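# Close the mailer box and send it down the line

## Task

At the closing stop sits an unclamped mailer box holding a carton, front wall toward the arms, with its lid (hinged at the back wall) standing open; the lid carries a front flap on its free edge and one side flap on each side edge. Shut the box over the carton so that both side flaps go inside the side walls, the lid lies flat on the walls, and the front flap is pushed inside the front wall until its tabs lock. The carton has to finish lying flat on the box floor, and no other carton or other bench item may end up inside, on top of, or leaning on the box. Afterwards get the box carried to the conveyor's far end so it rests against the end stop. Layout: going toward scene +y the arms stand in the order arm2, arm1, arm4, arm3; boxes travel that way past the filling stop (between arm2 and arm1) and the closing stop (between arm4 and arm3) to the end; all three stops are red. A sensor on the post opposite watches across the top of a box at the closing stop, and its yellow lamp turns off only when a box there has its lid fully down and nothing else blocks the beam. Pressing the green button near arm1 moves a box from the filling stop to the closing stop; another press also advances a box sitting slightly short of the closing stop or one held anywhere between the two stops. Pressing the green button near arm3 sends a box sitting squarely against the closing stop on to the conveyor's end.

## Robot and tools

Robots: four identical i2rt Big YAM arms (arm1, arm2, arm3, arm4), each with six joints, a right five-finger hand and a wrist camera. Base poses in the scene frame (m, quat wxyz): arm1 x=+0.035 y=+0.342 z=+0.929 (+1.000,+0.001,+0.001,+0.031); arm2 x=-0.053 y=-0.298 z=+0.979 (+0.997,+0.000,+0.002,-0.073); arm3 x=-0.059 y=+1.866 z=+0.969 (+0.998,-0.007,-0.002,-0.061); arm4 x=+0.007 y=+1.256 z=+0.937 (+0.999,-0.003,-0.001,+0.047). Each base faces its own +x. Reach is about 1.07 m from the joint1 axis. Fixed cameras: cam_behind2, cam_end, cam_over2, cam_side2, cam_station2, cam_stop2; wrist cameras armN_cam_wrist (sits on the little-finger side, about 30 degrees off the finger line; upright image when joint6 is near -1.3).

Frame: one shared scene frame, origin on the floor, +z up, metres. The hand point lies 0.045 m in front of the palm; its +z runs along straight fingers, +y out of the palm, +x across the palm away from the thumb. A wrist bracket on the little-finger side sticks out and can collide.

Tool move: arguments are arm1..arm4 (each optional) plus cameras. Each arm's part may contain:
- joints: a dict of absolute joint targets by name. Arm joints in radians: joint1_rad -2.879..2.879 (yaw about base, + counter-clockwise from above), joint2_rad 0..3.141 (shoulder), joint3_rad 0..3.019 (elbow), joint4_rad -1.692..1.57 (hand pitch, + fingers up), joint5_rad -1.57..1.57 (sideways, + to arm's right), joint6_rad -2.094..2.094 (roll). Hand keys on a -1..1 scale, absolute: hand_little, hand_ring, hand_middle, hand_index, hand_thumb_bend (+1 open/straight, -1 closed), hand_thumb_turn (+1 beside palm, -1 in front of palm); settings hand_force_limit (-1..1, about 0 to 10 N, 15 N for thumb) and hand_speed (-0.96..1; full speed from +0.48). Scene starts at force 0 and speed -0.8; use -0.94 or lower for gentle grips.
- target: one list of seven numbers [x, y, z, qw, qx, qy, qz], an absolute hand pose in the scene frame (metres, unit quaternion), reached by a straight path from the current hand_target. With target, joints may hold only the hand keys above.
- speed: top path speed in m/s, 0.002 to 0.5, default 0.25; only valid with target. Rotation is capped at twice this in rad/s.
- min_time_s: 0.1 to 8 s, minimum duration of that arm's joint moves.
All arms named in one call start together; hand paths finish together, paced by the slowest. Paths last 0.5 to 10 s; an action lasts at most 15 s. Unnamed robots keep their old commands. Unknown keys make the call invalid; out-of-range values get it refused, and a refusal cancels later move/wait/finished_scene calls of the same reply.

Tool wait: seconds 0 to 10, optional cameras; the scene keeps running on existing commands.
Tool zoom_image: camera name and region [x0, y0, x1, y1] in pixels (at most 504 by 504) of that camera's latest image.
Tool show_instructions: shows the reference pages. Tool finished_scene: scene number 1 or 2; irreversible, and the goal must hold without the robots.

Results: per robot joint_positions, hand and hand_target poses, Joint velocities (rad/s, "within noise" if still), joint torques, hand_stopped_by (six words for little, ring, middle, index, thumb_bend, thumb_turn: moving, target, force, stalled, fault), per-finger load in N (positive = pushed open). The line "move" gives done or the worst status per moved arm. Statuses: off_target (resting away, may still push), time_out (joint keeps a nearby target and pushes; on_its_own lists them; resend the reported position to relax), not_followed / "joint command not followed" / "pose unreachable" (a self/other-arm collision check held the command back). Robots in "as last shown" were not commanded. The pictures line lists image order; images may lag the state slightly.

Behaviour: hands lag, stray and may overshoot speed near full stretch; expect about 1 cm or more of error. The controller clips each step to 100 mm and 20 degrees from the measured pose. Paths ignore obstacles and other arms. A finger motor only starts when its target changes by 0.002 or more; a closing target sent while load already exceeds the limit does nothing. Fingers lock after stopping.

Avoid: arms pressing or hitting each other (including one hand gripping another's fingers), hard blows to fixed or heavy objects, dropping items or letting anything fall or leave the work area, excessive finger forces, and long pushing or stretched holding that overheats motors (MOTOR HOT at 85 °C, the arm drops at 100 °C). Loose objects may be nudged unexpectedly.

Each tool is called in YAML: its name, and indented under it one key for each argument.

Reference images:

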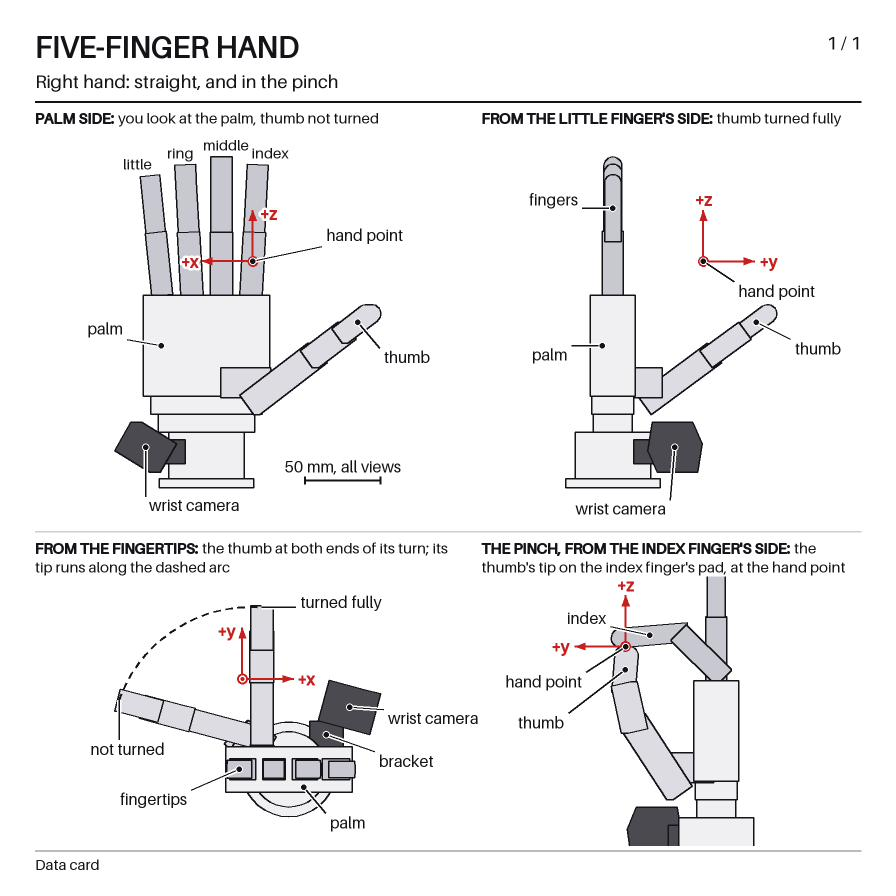

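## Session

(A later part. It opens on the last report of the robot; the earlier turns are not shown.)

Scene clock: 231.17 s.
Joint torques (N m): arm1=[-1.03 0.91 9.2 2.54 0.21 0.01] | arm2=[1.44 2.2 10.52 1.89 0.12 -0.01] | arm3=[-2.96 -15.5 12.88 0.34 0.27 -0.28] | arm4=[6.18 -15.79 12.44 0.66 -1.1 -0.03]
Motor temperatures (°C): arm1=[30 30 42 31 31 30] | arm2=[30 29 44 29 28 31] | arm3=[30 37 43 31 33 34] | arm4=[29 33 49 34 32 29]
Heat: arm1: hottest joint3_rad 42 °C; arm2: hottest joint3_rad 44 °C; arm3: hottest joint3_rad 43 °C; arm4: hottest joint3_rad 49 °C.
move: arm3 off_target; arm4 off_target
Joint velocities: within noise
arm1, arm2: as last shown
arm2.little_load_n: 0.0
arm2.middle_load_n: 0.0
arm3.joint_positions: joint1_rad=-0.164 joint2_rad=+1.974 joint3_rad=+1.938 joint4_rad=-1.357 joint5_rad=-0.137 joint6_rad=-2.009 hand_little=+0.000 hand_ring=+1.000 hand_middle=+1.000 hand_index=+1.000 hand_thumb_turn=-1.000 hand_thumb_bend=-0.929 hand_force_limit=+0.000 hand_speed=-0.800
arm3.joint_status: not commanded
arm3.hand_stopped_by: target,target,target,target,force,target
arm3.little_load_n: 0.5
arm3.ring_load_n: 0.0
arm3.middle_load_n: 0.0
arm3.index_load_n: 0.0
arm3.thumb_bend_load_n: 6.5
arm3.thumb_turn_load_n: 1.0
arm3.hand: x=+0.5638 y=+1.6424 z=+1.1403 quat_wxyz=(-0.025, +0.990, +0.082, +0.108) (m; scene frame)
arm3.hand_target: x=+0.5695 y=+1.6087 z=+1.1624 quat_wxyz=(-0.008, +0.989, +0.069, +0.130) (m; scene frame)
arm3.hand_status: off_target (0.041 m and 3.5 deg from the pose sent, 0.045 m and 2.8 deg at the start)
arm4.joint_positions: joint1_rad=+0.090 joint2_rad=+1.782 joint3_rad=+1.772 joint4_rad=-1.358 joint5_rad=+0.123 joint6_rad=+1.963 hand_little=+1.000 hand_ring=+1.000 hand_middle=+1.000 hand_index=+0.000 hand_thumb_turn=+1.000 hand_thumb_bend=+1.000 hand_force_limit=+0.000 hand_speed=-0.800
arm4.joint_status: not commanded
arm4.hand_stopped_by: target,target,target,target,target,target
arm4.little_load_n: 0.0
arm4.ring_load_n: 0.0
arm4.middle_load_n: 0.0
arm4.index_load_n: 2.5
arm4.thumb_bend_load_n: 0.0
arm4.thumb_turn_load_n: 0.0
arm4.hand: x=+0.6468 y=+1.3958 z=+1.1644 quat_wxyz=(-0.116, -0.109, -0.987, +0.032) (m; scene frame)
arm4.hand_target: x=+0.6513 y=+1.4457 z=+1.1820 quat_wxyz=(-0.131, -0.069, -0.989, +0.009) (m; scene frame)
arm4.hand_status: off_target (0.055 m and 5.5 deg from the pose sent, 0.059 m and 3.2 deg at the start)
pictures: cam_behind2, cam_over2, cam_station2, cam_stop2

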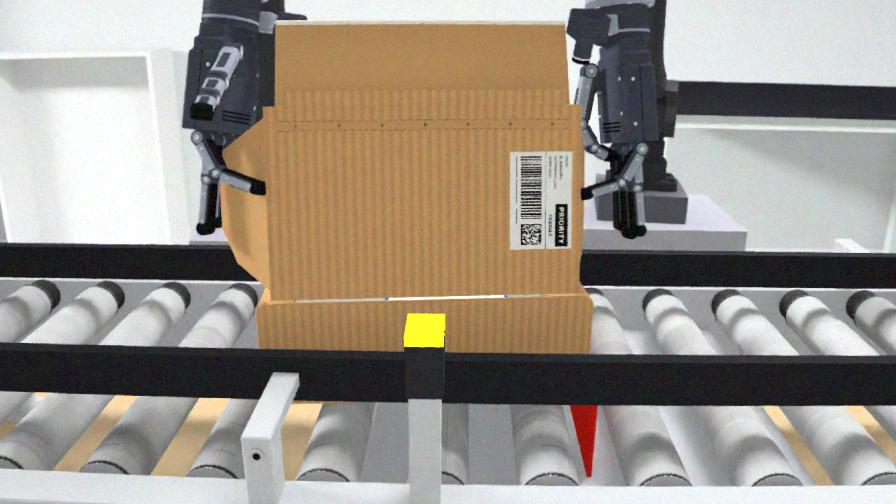

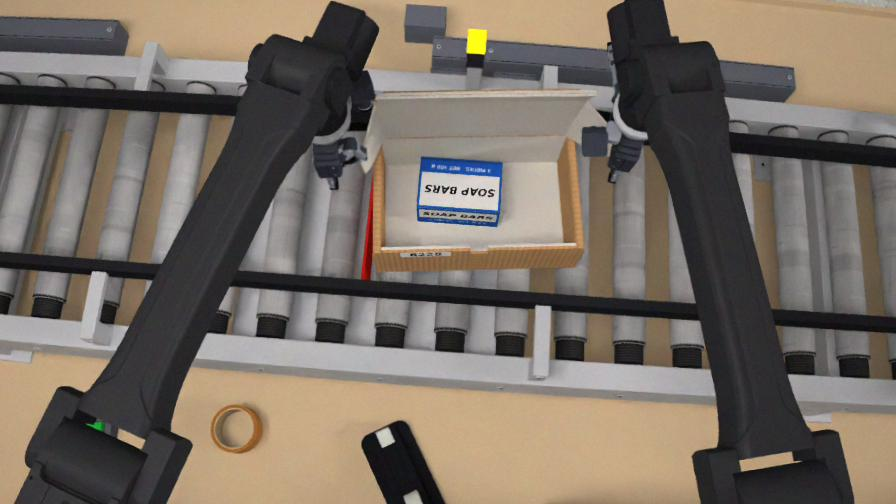

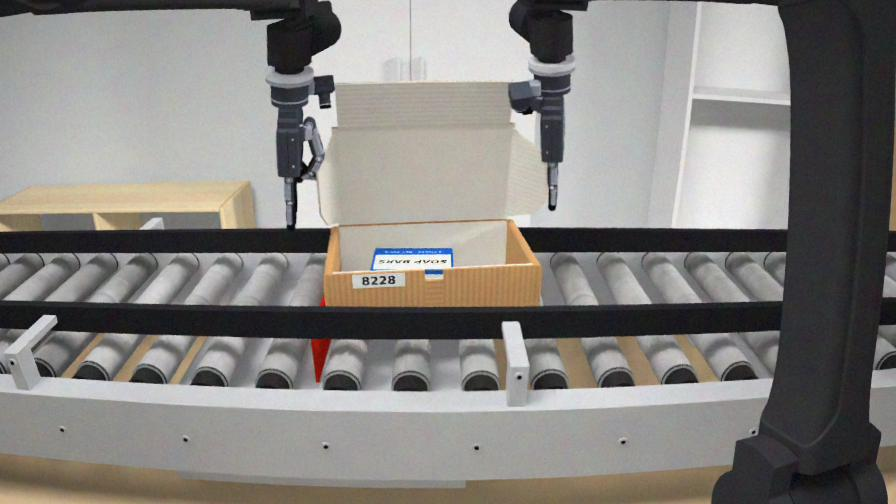

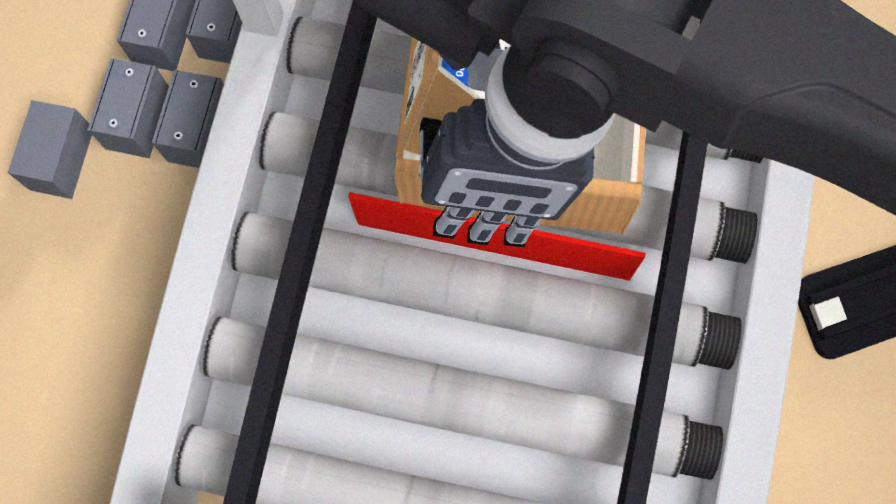

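move:
  arm4: {"target": [0.66, 1.405, 1.182, 0.1302, 0.0692, 0.9890, -0.0091], "speed": 0.08}
  arm3: {"target": [0.576, 1.645, 1.162, -0.0091, 0.9890, 0.0692, 0.1302], "speed": 0.08}

move:
  arm4: {"target": [0.678, 1.405, 1.182, 0.1302, 0.0692, 0.9890, -0.0091], "speed": 0.08}
  arm3: {"target": [0.595, 1.645, 1.162, -0.0091, 0.9890, 0.0692, 0.1302], "speed": 0.08}

move:
  arm4: {"target": [0.678, 1.447, 1.182, 0.1302, 0.0692, 0.9890, -0.0091], "speed": 0.06}
  arm3: {"target": [0.595, 1.608, 1.162, -0.0091, 0.9890, 0.0692, 0.1302], "speed": 0.06}
  cameras: ["cam_over2","cam_stop2","cam_behind2","cam_station2"]

Scene clock: 233.37 s.
Joint torques (N m): arm1=[-1.03 0.85 9.2 2.52 0.21 0] | arm2=[1.44 2.32 10.52 1.95 0.12 0] | arm3=[0.21 -17.03 10.56 0.84 0.24 -0.03] | arm4=[1.96 -15.56 11.95 0.96 -0.46 -0.11]
Motor temperatures (°C): arm1=[30 30 42 31 31 30] | arm2=[30 29 44 29 28 31] | arm3=[30 37 43 31 33 34] | arm4=[29 33 48 34 32 29]
Heat: arm1: hottest joint3_rad 42 °C; arm2: hottest joint3_rad 44 °C; arm3: hottest joint3_rad 43 °C; arm4: hottest joint3_rad 48 °C.
move: arm3 off_target; arm4 off_target
Joint velocities: within noise
arm1, arm2: as last shown
arm3.joint_positions: joint1_rad=-0.145 joint2_rad=+1.974 joint3_rad=+1.938 joint4_rad=-1.357 joint5_rad=-0.125 joint6_rad=-1.976 hand_little=+0.000 hand_ring=+1.000 hand_middle=+1.000 hand_index=+1.000 hand_thumb_turn=-1.000 hand_thumb_bend=-0.929 hand_force_limit=+0.000 hand_speed=-0.800
arm3.joint_status: not commanded
arm3.hand_stopped_by: target,target,target,target,force,target
arm3.little_load_n: 0.0
arm3.ring_load_n: 0.0
arm3.middle_load_n: 0.0
arm3.index_load_n: 0.0
arm3.thumb_bend_load_n: 6.5
arm3.thumb_turn_load_n: 1.5
arm3.hand: x=+0.5652 y=+1.6527 z=+1.1400 quat_wxyz=(-0.023, +0.991, +0.075, +0.105) (m; scene frame)
arm3.hand_target: x=+0.5752 y=+1.6453 z=+1.1621 quat_wxyz=(-0.009, +0.989, +0.069, +0.130) (m; scene frame)
arm3.hand_status: off_target (0.026 m and 3.4 deg from the pose sent, 0.025 m and 3.5 deg at the start)
arm4.joint_positions: joint1_rad=+0.071 joint2_rad=+1.782 joint3_rad=+1.772 joint4_rad=-1.356 joint5_rad=+0.088 joint6_rad=+1.898 hand_little=+1.000 hand_ring=+1.000 hand_middle=+1.000 hand_index=+0.000 hand_thumb_turn=+1.000 hand_thumb_bend=+1.000 hand_force_limit=+0.000 hand_speed=-0.800
arm4.joint_status: not commanded
arm4.hand_stopped_by: target,target,target,target,target,target
arm4.little_load_n: 0.0
arm4.ring_load_n: 0.0
arm4.middle_load_n: 0.0
arm4.index_load_n: 1.5
arm4.thumb_bend_load_n: 0.0
arm4.thumb_turn_load_n: 0.0
arm4.hand: x=+0.6452 y=+1.3932 z=+1.1643 quat_wxyz=(-0.112, -0.085, -0.990, +0.020) (m; scene frame)
arm4.hand_target: x=+0.6588 y=+1.4046 z=+1.1822 quat_wxyz=(-0.131, -0.069, -0.989, +0.009) (m; scene frame)
arm4.hand_status: off_target (0.026 m and 3.1 deg from the pose sent, 0.024 m and 5.5 deg at the start)
pictures: none

Scene clock: 234.50 s.
Joint torques (N m): arm1=[-1.08 0.85 9.21 2.54 0.21 0] | arm2=[1.38 2.32 10.61 1.87 0.11 -0.01] | arm3=[0.5 -15.91 12.67 0.42 0.22 -0.05] | arm4=[1.85 -15.74 12.45 0.77 -0.43 -0.01]
Motor temperatures (°C): arm1=[30 30 42 31 31 30] | arm2=[30 29 44 29 28 31] | arm3=[30 36 43 31 33 34] | arm4=[29 33 49 34 32 29]
Heat: arm1: hottest joint3_rad 42 °C; arm2: hottest joint3_rad 44 °C; arm3: hottest joint3_rad 43 °C; arm4: hottest joint3_rad 49 °C.
move: arm3 off_target; arm4 off_target
Joint velocities: within noise
arm1, arm2: as last shown
arm2.middle_load_n: -0.5
arm3.joint_positions: joint1_rad=-0.139 joint2_rad=+2.007 joint3_rad=+2.002 joint4_rad=-1.374 joint5_rad=-0.122 joint6_rad=-1.964 hand_little=+0.000 hand_ring=+1.000 hand_middle=+1.000 hand_index=+1.000 hand_thumb_turn=-1.000 hand_thumb_bend=-0.929 hand_force_limit=+0.000 hand_speed=-0.800
arm3.joint_status: not commanded
arm3.hand_stopped_by: target,target,target,target,force,target
arm3.little_load_n: 0.0
arm3.ring_load_n: 0.0
arm3.middle_load_n: 0.0
arm3.index_load_n: 0.0
arm3.thumb_bend_load_n: 6.5
arm3.thumb_turn_load_n: 1.5
arm3.hand: x=+0.5794 y=+1.6526 z=+1.1455 quat_wxyz=(-0.020, +0.991, +0.073, +0.111) (m; scene frame)
arm3.hand_target: x=+0.5939 y=+1.6455 z=+1.1621 quat_wxyz=(-0.009, +0.989, +0.069, +0.131) (m; scene frame)
arm3.hand_status: off_target (0.024 m and 2.6 deg from the pose sent, 0.038 m and 3.4 deg at the start)
arm4.joint_positions: joint1_rad=+0.066 joint2_rad=+1.827 joint3_rad=+1.838 joint4_rad=-1.369 joint5_rad=+0.086 joint6_rad=+1.884 hand_little=+1.000 hand_ring=+1.000 hand_middle=+1.000 hand_index=+0.000 hand_thumb_turn=+1.000 hand_thumb_bend=+1.000 hand_force_limit=+0.000 hand_speed=-0.800
arm4.joint_status: not commanded
arm4.hand_stopped_by: target,target,target,target,target,target
arm4.little_load_n: 0.0
arm4.ring_load_n: 0.0
arm4.middle_load_n: 0.0
arm4.index_load_n: 1.0
arm4.thumb_bend_load_n: -0.5
arm4.thumb_turn_load_n: 0.0
arm4.hand: x=+0.6626 y=+1.3935 z=+1.1661 quat_wxyz=(-0.115, -0.081, -0.990, +0.019) (m; scene frame)
arm4.hand_target: x=+0.6767 y=+1.4048 z=+1.1819 quat_wxyz=(-0.131, -0.069, -0.989, +0.009) (m; scene frame)
arm4.hand_status: off_target (0.025 m and 2.5 deg from the pose sent, 0.039 m and 3.1 deg at the start)
pictures: none

Scene clock: 235.87 s.
Joint torques (N m): arm1=[-1.03 0.85 9.2 2.54 0.21 0] | arm2=[1.49 2.08 10.54 1.95 0.12 0.01] | arm3=[-2.84 -15.27 12.9 0.75 0.33 -0.4] | arm4=[6.53 -16.26 12.41 0.73 -0.99 -0.07]
Motor temperatures (°C): arm1=[30 30 42 31 31 30] | arm2=[30 29 44 29 28 31] | arm3=[30 36 44 31 33 34] | arm4=[29 33 49 34 32 29]
Heat: arm1: hottest joint3_rad 42 °C; arm2: hottest joint3_rad 44 °C; arm3: hottest joint3_rad 44 °C; arm4: hottest joint3_rad 49 °C.
move: arm3 off_target; arm4 off_target
Joint velocities: within noise
arm1, arm2: as last shown
arm1.little_load_n: -0.5
arm2.middle_load_n: 0.0
arm3.joint_positions: joint1_rad=-0.156 joint2_rad=+2.035 joint3_rad=+2.050 joint4_rad=-1.410 joint5_rad=-0.136 joint6_rad=-1.988 hand_little=+0.000 hand_ring=+1.000 hand_middle=+1.000 hand_index=+1.000 hand_thumb_turn=-1.000 hand_thumb_bend=-0.929 hand_force_limit=+0.000 hand_speed=-0.800
arm3.joint_status: not commanded
arm3.hand_stopped_by: target,target,target,target,force,target
arm3.little_load_n: 0.5
arm3.ring_load_n: 0.5
arm3.middle_load_n: 0.0
arm3.index_load_n: 0.0
arm3.thumb_bend_load_n: 6.0
arm3.thumb_turn_load_n: 1.5
arm3.hand: x=+0.5823 y=+1.6425 z=+1.1462 quat_wxyz=(-0.027, +0.991, +0.076, +0.106) (m; scene frame)
arm3.hand_target: x=+0.5923 y=+1.6086 z=+1.1623 quat_wxyz=(-0.008, +0.989, +0.069, +0.130) (m; scene frame)
arm3.hand_status: off_target (0.040 m and 3.5 deg from the pose sent, 0.050 m and 2.6 deg at the start)
arm4.joint_positions: joint1_rad=+0.082 joint2_rad=+1.846 joint3_rad=+1.868 joint4_rad=-1.385 joint5_rad=+0.116 joint6_rad=+1.952 hand_little=+1.000 hand_ring=+1.000 hand_middle=+1.000 hand_index=+0.000 hand_thumb_turn=+1.000 hand_thumb_bend=+1.000 hand_force_limit=+0.000 hand_speed=-0.800
arm4.joint_status: not commanded
arm4.hand_stopped_by: target,target,target,target,target,target
arm4.little_load_n: 0.0
arm4.ring_load_n: 0.0
arm4.middle_load_n: 0.0
arm4.index_load_n: 1.5
arm4.thumb_bend_load_n: 0.0
arm4.thumb_turn_load_n: 0.0
arm4.hand: x=+0.6702 y=+1.3963 z=+1.1667 quat_wxyz=(-0.117, -0.108, -0.987, +0.030) (m; scene frame)
arm4.hand_target: x=+0.6744 y=+1.4457 z=+1.1821 quat_wxyz=(-0.131, -0.069, -0.989, +0.009) (m; scene frame)
arm4.hand_status: off_target (0.054 m and 5.2 deg from the pose sent, 0.058 m and 2.5 deg at the start)
pictures: cam_behind2, cam_over2, cam_station2, cam_stop2

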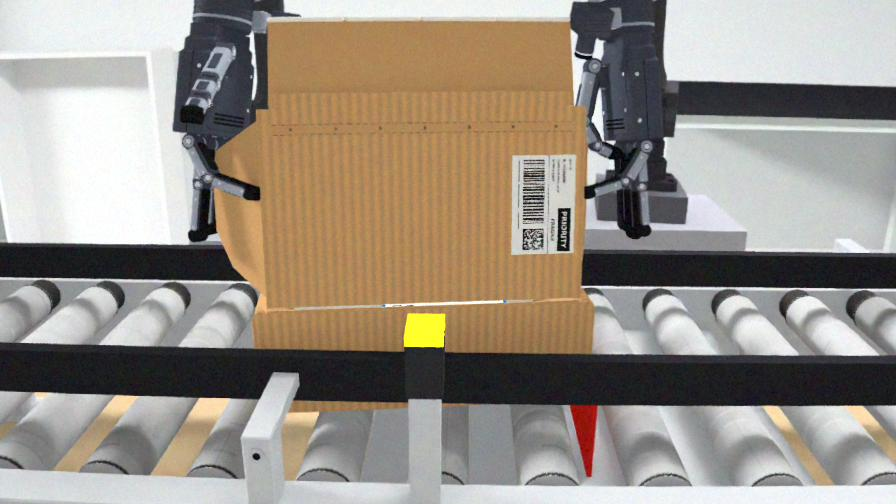

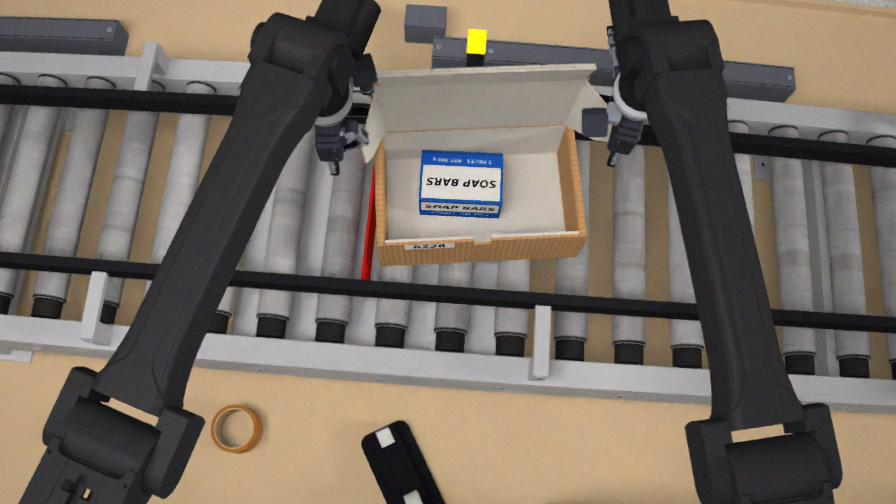

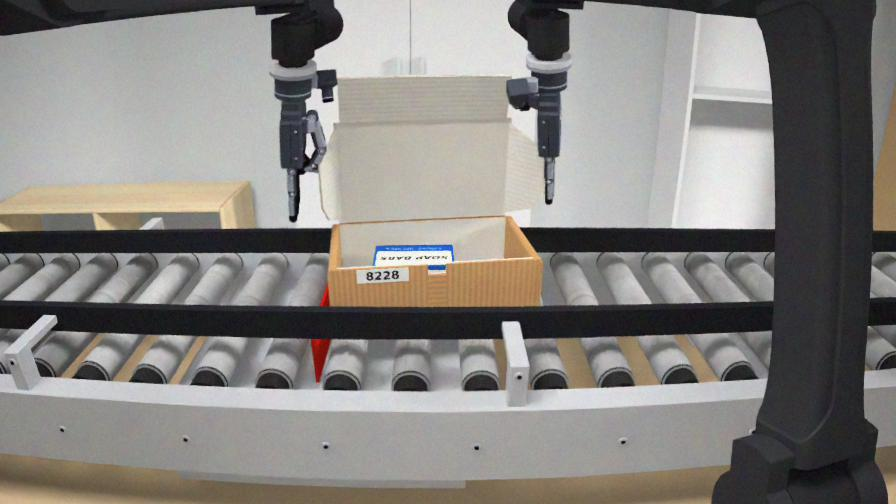

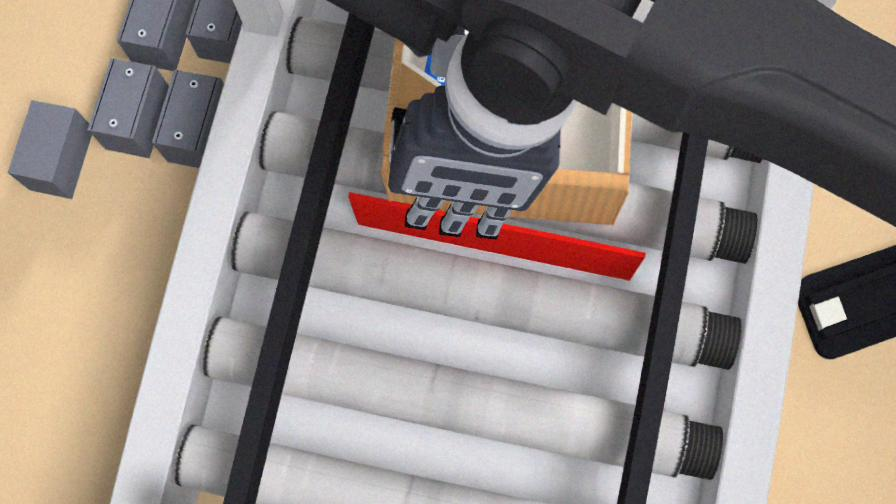

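move:
  arm4: {"target": [0.677, 1.382, 1.182, 0.1302, 0.0692, 0.9890, -0.0091], "speed": 0.08}
  arm3: {"target": [0.594, 1.662, 1.162, -0.0091, 0.9890, 0.0692, 0.1302], "speed": 0.08}
  cameras: ["cam_over2","cam_stop2","cam_behind2"]

Scene clock: 238.50 s.
Joint torques (N m): arm1=[-1.03 0.85 9.2 2.54 0.21 0] | arm2=[1.61 2.43 10.56 1.92 0.11 -0.01] | arm3=[0.32 -18.67 7.43 0.92 0.12 0.02] | arm4=[0.56 -18.2 9.5 1.28 -0.06 0.01]
Motor temperatures (°C): arm1=[30 30 42 31 31 30] | arm2=[30 29 44 29 28 31] | arm3=[30 36 44 31 33 34] | arm4=[29 33 48 34 32 29]
Heat: arm1: hottest joint3_rad 42 °C; arm2: hottest joint3_rad 44 °C; arm3: hottest joint3_rad 44 °C; arm4: hottest joint3_rad 48 °C.
move: arm3 off_target; arm4 off_target
Joint velocities: within noise
arm1, arm2: as last shown
arm1.little_load_n: 0.0
arm3.joint_positions: joint1_rad=-0.113 joint2_rad=+2.033 joint3_rad=+2.046 joint4_rad=-1.379 joint5_rad=-0.114 joint6_rad=-1.948 hand_little=+0.000 hand_ring=+1.000 hand_middle=+1.000 hand_index=+1.000 hand_thumb_turn=-1.000 hand_thumb_bend=-0.929 hand_force_limit=+0.000 hand_speed=-0.800
arm3.joint_status: not commanded
arm3.hand_stopped_by: target,target,target,target,force,target
arm3.little_load_n: 0.0
arm3.ring_load_n: 0.0
arm3.middle_load_n: 0.0
arm3.index_load_n: 0.0
arm3.thumb_bend_load_n: 6.5
arm3.thumb_turn_load_n: 1.0
arm3.hand: x=+0.5945 y=+1.6648 z=+1.1470 quat_wxyz=(-0.016, +0.990, +0.077, +0.115) (m; scene frame)
arm3.hand_target: x=+0.5939 y=+1.6620 z=+1.1620 quat_wxyz=(-0.009, +0.989, +0.069, +0.130) (m; scene frame)
arm3.hand_status: off_target (0.015 m and 2.1 deg from the pose sent, 0.028 m and 3.5 deg at the start)
arm4.joint_positions: joint1_rad=+0.042 joint2_rad=+1.846 joint3_rad=+1.868 joint4_rad=-1.378 joint5_rad=+0.066 joint6_rad=+1.842 hand_little=+1.000 hand_ring=+1.000 hand_middle=+1.000 hand_index=+0.000 hand_thumb_turn=+1.000 hand_thumb_bend=+1.000 hand_force_limit=+0.000 hand_speed=-0.800
arm4.joint_status: not commanded
arm4.hand_stopped_by: target,target,target,target,target,target
arm4.little_load_n: 0.0
arm4.ring_load_n: 0.0
arm4.middle_load_n: 0.0
arm4.index_load_n: 0.0
arm4.thumb_bend_load_n: 0.0
arm4.thumb_turn_load_n: 0.5
arm4.hand: x=+0.6698 y=+1.3841 z=+1.1674 quat_wxyz=(-0.113, -0.071, -0.991, +0.013) (m; scene frame)
arm4.hand_target: x=+0.6766 y=+1.3818 z=+1.1822 quat_wxyz=(-0.130, -0.069, -0.989, +0.009) (m; scene frame)
arm4.hand_status: off_target (0.016 m and 2.1 deg from the pose sent, 0.022 m and 5.2 deg at the start)
pictures: cam_behind2, cam_over2, cam_stop2

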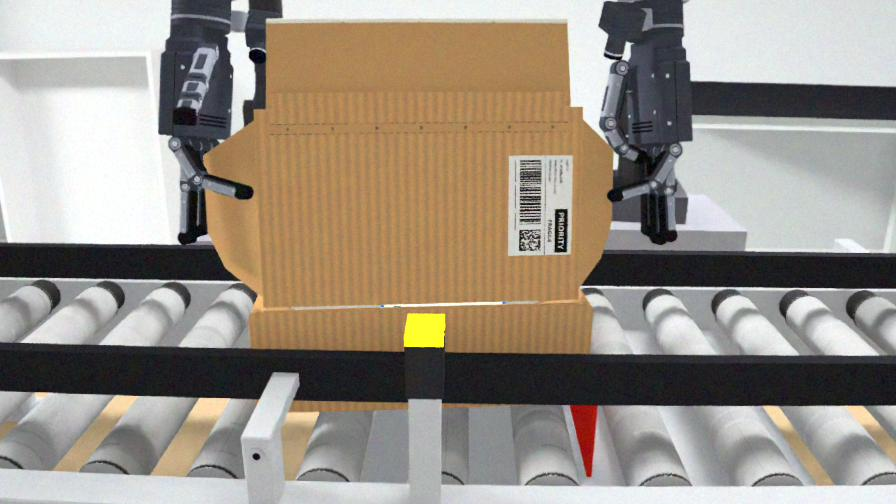

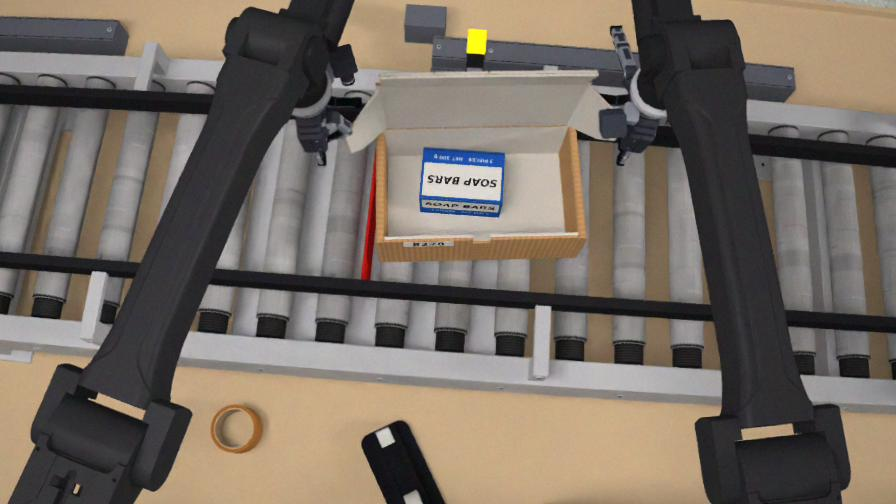

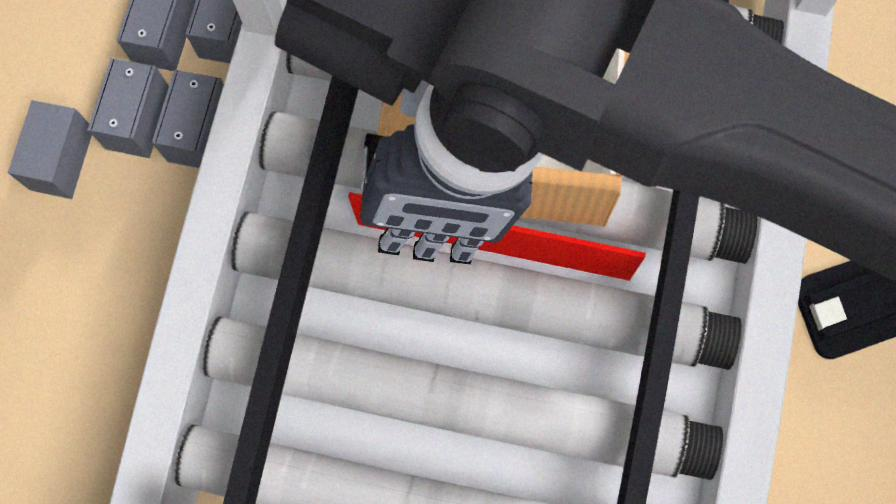

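zoom_image:
  camera: "cam_over2"
  region: [300, 40, 480, 180]

zoom_image:
  camera: "cam_behind2"
  region: [540, 60, 740, 280]

Scaled by 2.800 from the camera's 896x504 image, which has a finer 1280x720 frame.

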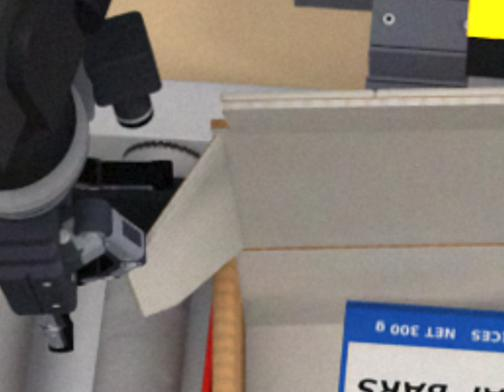

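Scaled by 2.291 from the camera's 896x504 image, which has a finer 1280x720 frame.

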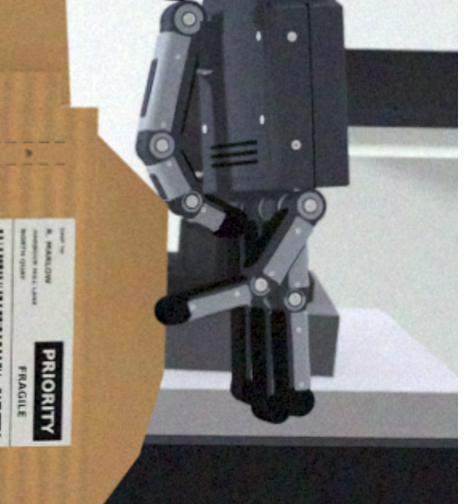

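move:
  arm3: {"target": [0.574, 1.662, 1.162, -0.0091, 0.9890, 0.0692, 0.1302], "speed": 0.1}

move:
  arm4: {"target": [0.677, 1.410, 1.182, 0.1302, 0.0692, 0.9890, -0.0091], "speed": 0.08}
  arm3: {"target": [0.576, 1.632, 1.162, -0.0091, 0.9890, 0.0692, 0.1302], "speed": 0.08}
  cameras: ["cam_over2","cam_stop2","cam_behind2"]

Scene clock: 240.80 s.
Joint torques (N m): arm1=[-1.03 0.91 9.21 2.54 0.21 0] | arm2=[1.26 2.37 10.52 1.88 0.13 -0.02] | arm3=[-0.32 -18.14 7.46 0.8 -0.03 -0.06] | arm4=[1.2 -17.96 9.54 1.32 -0.03 0.04]
Motor temperatures (°C): arm1=[30 30 42 31 31 30] | arm2=[30 29 44 29 28 31] | arm3=[30 37 44 31 33 34] | arm4=[29 34 48 34 32 29]
Heat: arm1: hottest joint3_rad 42 °C; arm2: hottest joint3_rad 44 °C; arm3: hottest joint3_rad 44 °C; arm4: hottest joint3_rad 48 °C.
move: arm3 off_target
Joint velocities: within noise
arm1, arm2, arm4: as last shown
arm1.thumb_bend_load_n: 0.5
arm3.joint_positions: joint1_rad=-0.114 joint2_rad=+1.972 joint3_rad=+1.950 joint4_rad=-1.345 joint5_rad=-0.112 joint6_rad=-1.948 hand_little=+0.000 hand_ring=+1.000 hand_middle=+1.000 hand_index=+1.000 hand_thumb_turn=-1.000 hand_thumb_bend=-0.929 hand_force_limit=+0.000 hand_speed=-0.800
arm3.joint_status: not commanded
arm3.hand_stopped_by: target,target,target,target,force,target
arm3.little_load_n: 0.0
arm3.ring_load_n: 0.0
arm3.middle_load_n: 0.0
arm3.index_load_n: 0.0
arm3.thumb_bend_load_n: 7.0
arm3.thumb_turn_load_n: 1.0
arm3.hand: x=+0.5753 y=+1.6686 z=+1.1472 quat_wxyz=(-0.015, +0.990, +0.076, +0.114) (m; scene frame)
arm3.hand_target: x=+0.5739 y=+1.6621 z=+1.1619 quat_wxyz=(-0.009, +0.989, +0.069, +0.130) (m; scene frame)
arm3.hand_status: off_target (0.016 m and 2.1 deg from the pose sent, 0.026 m and 2.1 deg at the start)
arm4.joint_positions: joint1_rad=+0.042 joint2_rad=+1.846 joint3_rad=+1.868 joint4_rad=-1.378 joint5_rad=+0.066 joint6_rad=+1.841 hand_little=+1.000 hand_ring=+1.000 hand_middle=+1.000 hand_index=+0.000 hand_thumb_turn=+1.000 hand_thumb_bend=+1.000 hand_force_limit=+0.000 hand_speed=-0.800
arm4.thumb_turn_load_n: 0.0
arm4.hand: x=+0.6698 y=+1.3841 z=+1.1674 quat_wxyz=(-0.113, -0.070, -0.991, +0.013) (m; scene frame)
arm4.hand_target: x=+0.6767 y=+1.3819 z=+1.1822 quat_wxyz=(-0.130, -0.069, -0.989, +0.009) (m; scene frame)
pictures: none

Scene clock: 241.90 s.
Joint torques (N m): arm1=[-1.03 0.91 9.18 2.54 0.21 0] | arm2=[1.44 2.14 10.54 1.91 0.13 -0.01] | arm3=[-1.61 -15.85 11.02 0.17 0.2 -0.2] | arm4=[3.31 -17.2 10.71 0.87 -0.23 0.13]
Motor temperatures (°C): arm1=[30 30 42 31 31 30] | arm2=[30 29 44 29 28 31] | arm3=[30 37 44 31 33 34] | arm4=[29 34 48 34 32 29]
Heat: arm1: hottest joint3_rad 42 °C; arm2: hottest joint3_rad 44 °C; arm3: hottest joint3_rad 44 °C; arm4: hottest joint3_rad 48 °C.
move: arm3 off_target; arm4 off_target
Joint velocities: within noise
arm1, arm2: as last shown
arm1.thumb_bend_load_n: 0.0
arm3.joint_positions: joint1_rad=-0.141 joint2_rad=+1.972 joint3_rad=+1.950 joint4_rad=-1.345 joint5_rad=-0.128 joint6_rad=-1.977 hand_little=+0.000 hand_ring=+1.000 hand_middle=+1.000 hand_index=+1.000 hand_thumb_turn=-1.000 hand_thumb_bend=-0.929 hand_force_limit=+0.000 hand_speed=-0.800
arm3.joint_status: not commanded
arm3.hand_stopped_by: target,target,target,target,force,target
arm3.little_load_n: 1.0
arm3.ring_load_n: 0.0
arm3.middle_load_n: 0.0
arm3.index_load_n: 0.0
arm3.thumb_bend_load_n: 7.0
arm3.thumb_turn_load_n: 1.0
arm3.hand: x=+0.5724 y=+1.6537 z=+1.1471 quat_wxyz=(-0.020, +0.990, +0.078, +0.117) (m; scene frame)
arm3.hand_target: x=+0.5751 y=+1.6324 z=+1.1620 quat_wxyz=(-0.009, +0.989, +0.069, +0.130) (m; scene frame)
arm3.hand_status: off_target (0.027 m and 2.2 deg from the pose sent, 0.039 m and 2.1 deg at the start)
arm4.joint_positions: joint1_rad=+0.058 joint2_rad=+1.846 joint3_rad=+1.868 joint4_rad=-1.378 joint5_rad=+0.082 joint6_rad=+1.872 hand_little=+1.000 hand_ring=+1.000 hand_middle=+1.000 hand_index=+0.000 hand_thumb_turn=+1.000 hand_thumb_bend=+1.000 hand_force_limit=+0.000 hand_speed=-0.800
arm4.joint_status: not commanded
arm4.hand_stopped_by: target,target,target,target,target,target
arm4.little_load_n: 0.0
arm4.ring_load_n: 0.0
arm4.middle_load_n: 0.0
arm4.index_load_n: 0.5
arm4.thumb_bend_load_n: 0.0
arm4.thumb_turn_load_n: 0.0
arm4.hand: x=+0.6698 y=+1.3909 z=+1.1672 quat_wxyz=(-0.115, -0.078, -0.990, +0.018) (m; scene frame)
arm4.hand_target: x=+0.6760 y=+1.4098 z=+1.1821 quat_wxyz=(-0.130, -0.069, -0.989, +0.009) (m; scene frame)
arm4.hand_status: off_target (0.025 m and 2.3 deg from the pose sent, 0.031 m and 2.1 deg at the start)
pictures: cam_behind2, cam_over2, cam_stop2

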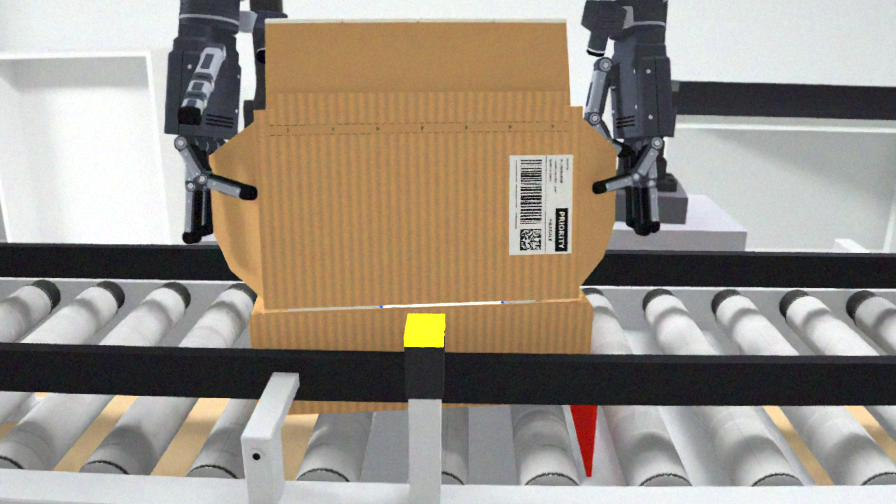

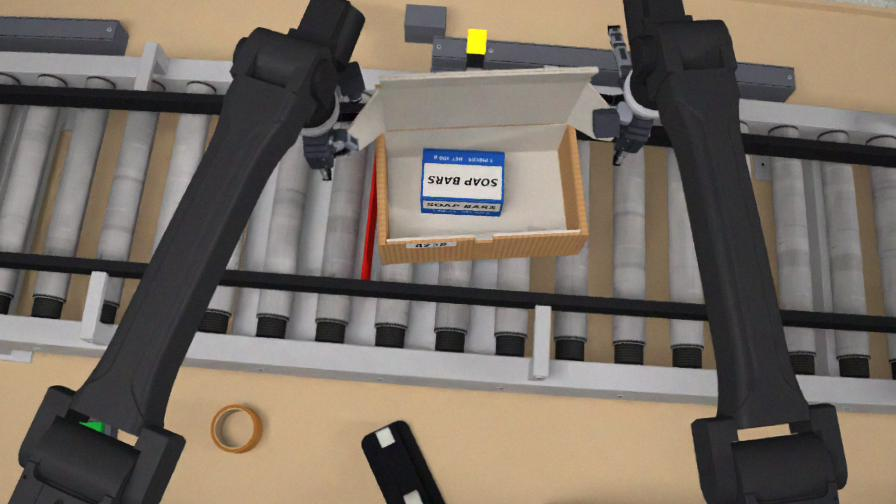

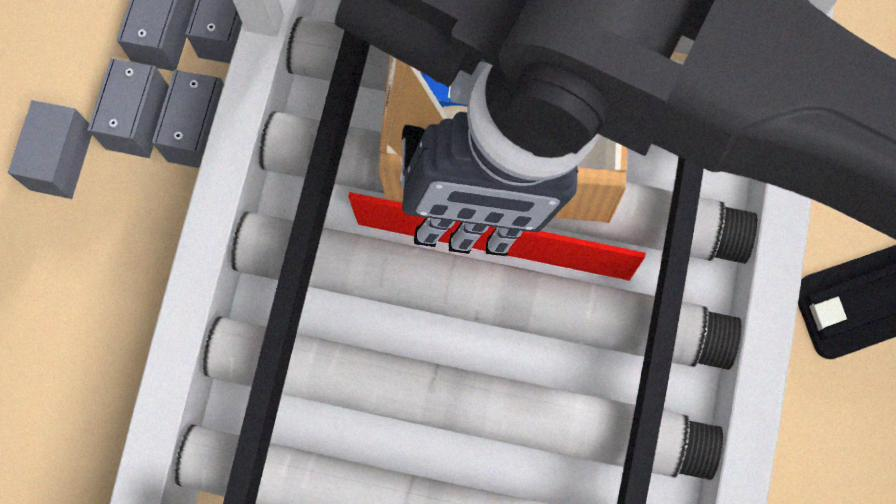

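zoom_image:
  camera: "cam_over2"
  region: [290, 40, 470, 200]

zoom_image:
  camera: "cam_over2"
  region: [540, 40, 700, 200]

Scaled by 2.800 from the camera's 896x504 image, which has a finer 1280x720 frame.

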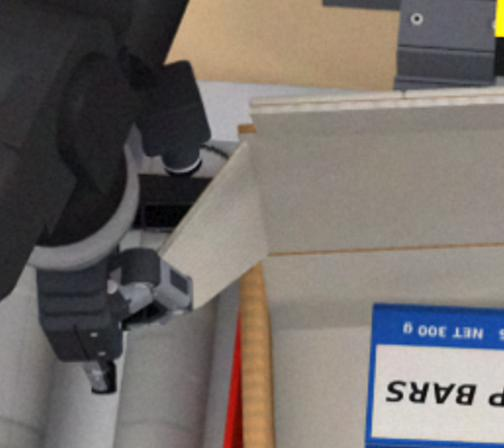

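Scaled by 3.150 from the camera's 896x504 image, which has a finer 1280x720 frame.

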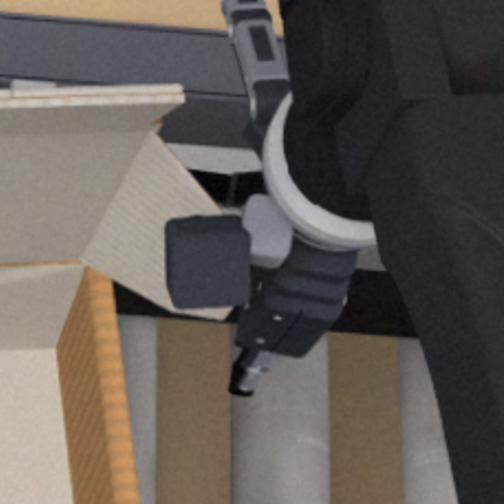

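move:
  arm4: {"target": [0.735, 1.420, 1.182, 0.1302, 0.0692, 0.9890, -0.0091], "speed": 0.06}
  arm3: {"target": [0.634, 1.625, 1.162, -0.0091, 0.9890, 0.0692, 0.1302], "speed": 0.06}
  cameras: ["cam_over2","cam_stop2","cam_behind2"]

Scene clock: 244.67 s.
Joint torques (N m): arm1=[-1.03 0.91 9.18 2.55 0.21 0.01] | arm2=[1.26 2.2 10.56 1.89 0.11 -0.01] | arm3=[-1.2 -16.21 11.74 0.21 0.6 -0.05] | arm4=[2.73 -16.62 11.71 0.79 -0.45 0.21]
Motor temperatures (°C): arm1=[30 30 42 31 31 30] | arm2=[30 29 44 29 28 31] | arm3=[30 37 44 31 33 34] | arm4=[29 34 48 34 32 29]
Heat: arm1: hottest joint3_rad 42 °C; arm2: hottest joint3_rad 44 °C; arm3: hottest joint3_rad 44 °C; arm4: hottest joint3_rad 48 °C.
move: arm3 off_target; arm4 off_target
Joint velocities: within noise
arm1.joint_positions: joint1_rad=-0.032 joint2_rad=+0.646 joint3_rad=+1.328 joint4_rad=-1.360 joint5_rad=+0.140 joint6_rad=-1.155 hand_little=+1.000 hand_ring=+1.000 hand_middle=+1.000 hand_index=+1.000 hand_thumb_turn=+1.000 hand_thumb_bend=+1.000 hand_force_limit=+0.000 hand_speed=-0.800
arm1.joint_status: not commanded
arm1.hand_stopped_by: target,target,target,target,target,target
arm1.little_load_n: 0.0
arm1.ring_load_n: 0.0
arm1.middle_load_n: 0.0
arm1.index_load_n: 0.0
arm1.thumb_bend_load_n: 0.0
arm1.thumb_turn_load_n: 0.0
arm1.hand: x=+0.2644 y=+0.2774 z=+1.3774 quat_wxyz=(-0.035, +0.878, -0.203, +0.433) (m; scene frame)
arm1.hand_target: x=+0.2640 y=+0.2774 z=+1.3855 quat_wxyz=(-0.037, +0.873, -0.203, +0.441) (m; scene frame)
arm1.hand_status: not commanded
arm2.joint_positions: joint1_rad=+0.199 joint2_rad=+0.614 joint3_rad=+1.377 joint4_rad=-1.233 joint5_rad=+0.174 joint6_rad=-1.171 hand_little=+1.000 hand_ring=+1.000 hand_middle=+1.000 hand_index=+1.000 hand_thumb_turn=+1.000 hand_thumb_bend=+1.000 hand_force_limit=+0.000 hand_speed=-0.800
arm2.joint_status: not commanded
arm2.hand_stopped_by: target,target,target,target,target,target
arm2.little_load_n: 0.0
arm2.ring_load_n: 0.0
arm2.middle_load_n: 0.0
arm2.index_load_n: 0.0
arm2.thumb_bend_load_n: 0.0
arm2.thumb_turn_load_n: 0.0
arm2.hand: x=+0.1875 y=-0.3623 z=+1.4826 quat_wxyz=(-0.044, +0.830, -0.192, +0.522) (m; scene frame)
arm2.hand_target: x=+0.1859 y=-0.3624 z=+1.4940 quat_wxyz=(-0.047, +0.823, -0.191, +0.533) (m; scene frame)
arm2.hand_status: not commanded
arm3.joint_positions: joint1_rad=-0.132 joint2_rad=+2.159 joint3_rad=+2.275 joint4_rad=-1.476 joint5_rad=-0.136 joint6_rad=-1.978 hand_little=+0.000 hand_ring=+1.000 hand_middle=+1.000 hand_index=+1.000 hand_thumb_turn=-1.000 hand_thumb_bend=-0.929 hand_force_limit=+0.000 hand_speed=-0.800
arm3.joint_status: not commanded
arm3.hand_stopped_by: target,target,target,target,force,target
arm3.little_load_n: 2.5
arm3.ring_load_n: 0.0
arm3.middle_load_n: 0.0
arm3.index_load_n: 0.0
arm3.thumb_bend_load_n: 7.0
arm3.thumb_turn_load_n: 1.0
arm3.hand: x=+0.6286 y=+1.6469 z=+1.1555 quat_wxyz=(-0.023, +0.989, +0.084, +0.122) (m; scene frame)
arm3.hand_target: x=+0.6329 y=+1.6253 z=+1.1620 quat_wxyz=(-0.009, +0.989, +0.069, +0.131) (m; scene frame)
arm3.hand_status: off_target (0.023 m and 2.4 deg from the pose sent, 0.070 m and 2.2 deg at the start)
arm4.joint_positions: joint1_rad=+0.061 joint2_rad=+2.003 joint3_rad=+2.139 joint4_rad=-1.475 joint5_rad=+0.089 joint6_rad=+1.873 hand_little=+1.000 hand_ring=+1.000 hand_middle=+1.000 hand_index=+0.000 hand_thumb_turn=+1.000 hand_thumb_bend=+1.000 hand_force_limit=+0.000 hand_speed=-0.800
arm4.joint_status: not commanded
arm4.hand_stopped_by: target,target,target,target,target,target
arm4.little_load_n: 0.0
arm4.ring_load_n: 0.0
arm4.middle_load_n: 0.0
arm4.index_load_n: 0.0
arm4.thumb_bend_load_n: 0.0
arm4.thumb_turn_load_n: 0.0
arm4.hand: x=+0.7222 y=+1.3992 z=+1.1820 quat_wxyz=(-0.124, -0.078, -0.989, +0.019) (m; scene frame)
arm4.hand_target: x=+0.7336 y=+1.4198 z=+1.1817 quat_wxyz=(-0.131, -0.069, -0.989, +0.009) (m; scene frame)
arm4.hand_status: off_target (0.024 m and 1.7 deg from the pose sent, 0.073 m and 2.3 deg at the start)
pictures: cam_behind2, cam_over2, cam_stop2

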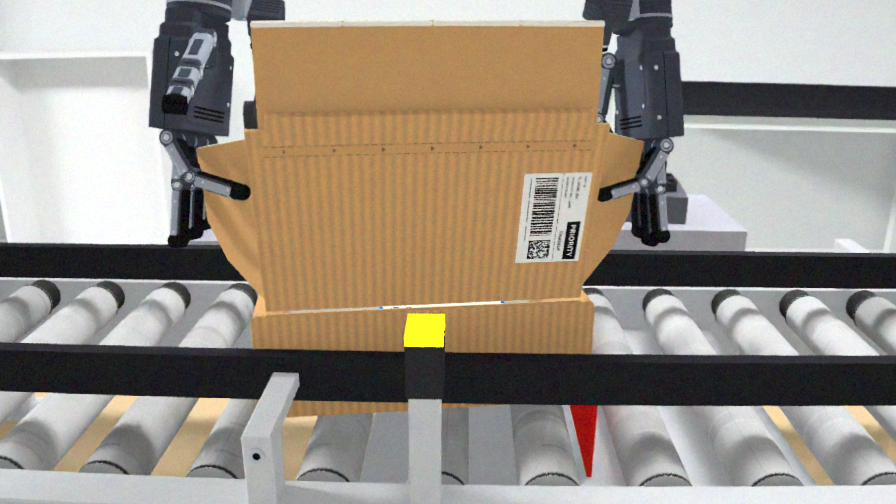

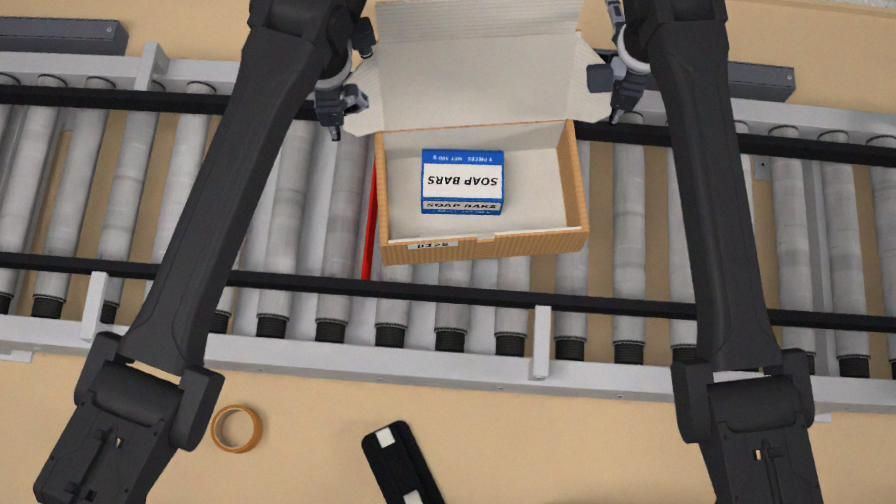

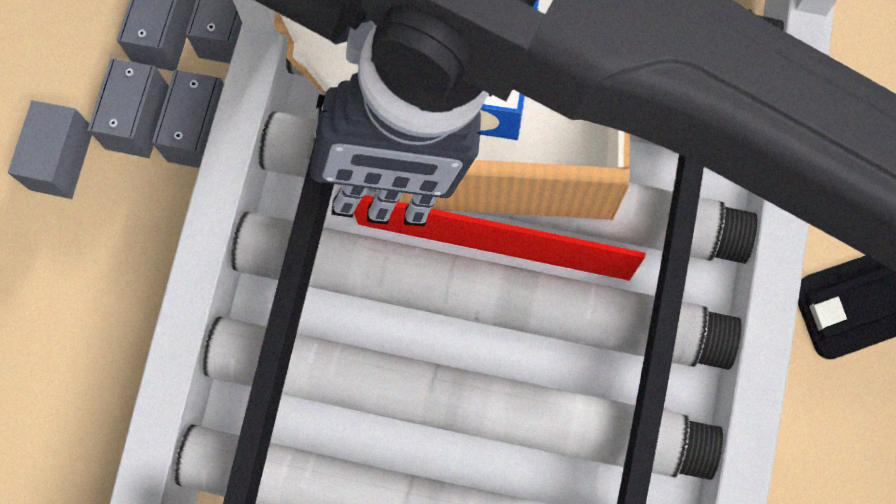

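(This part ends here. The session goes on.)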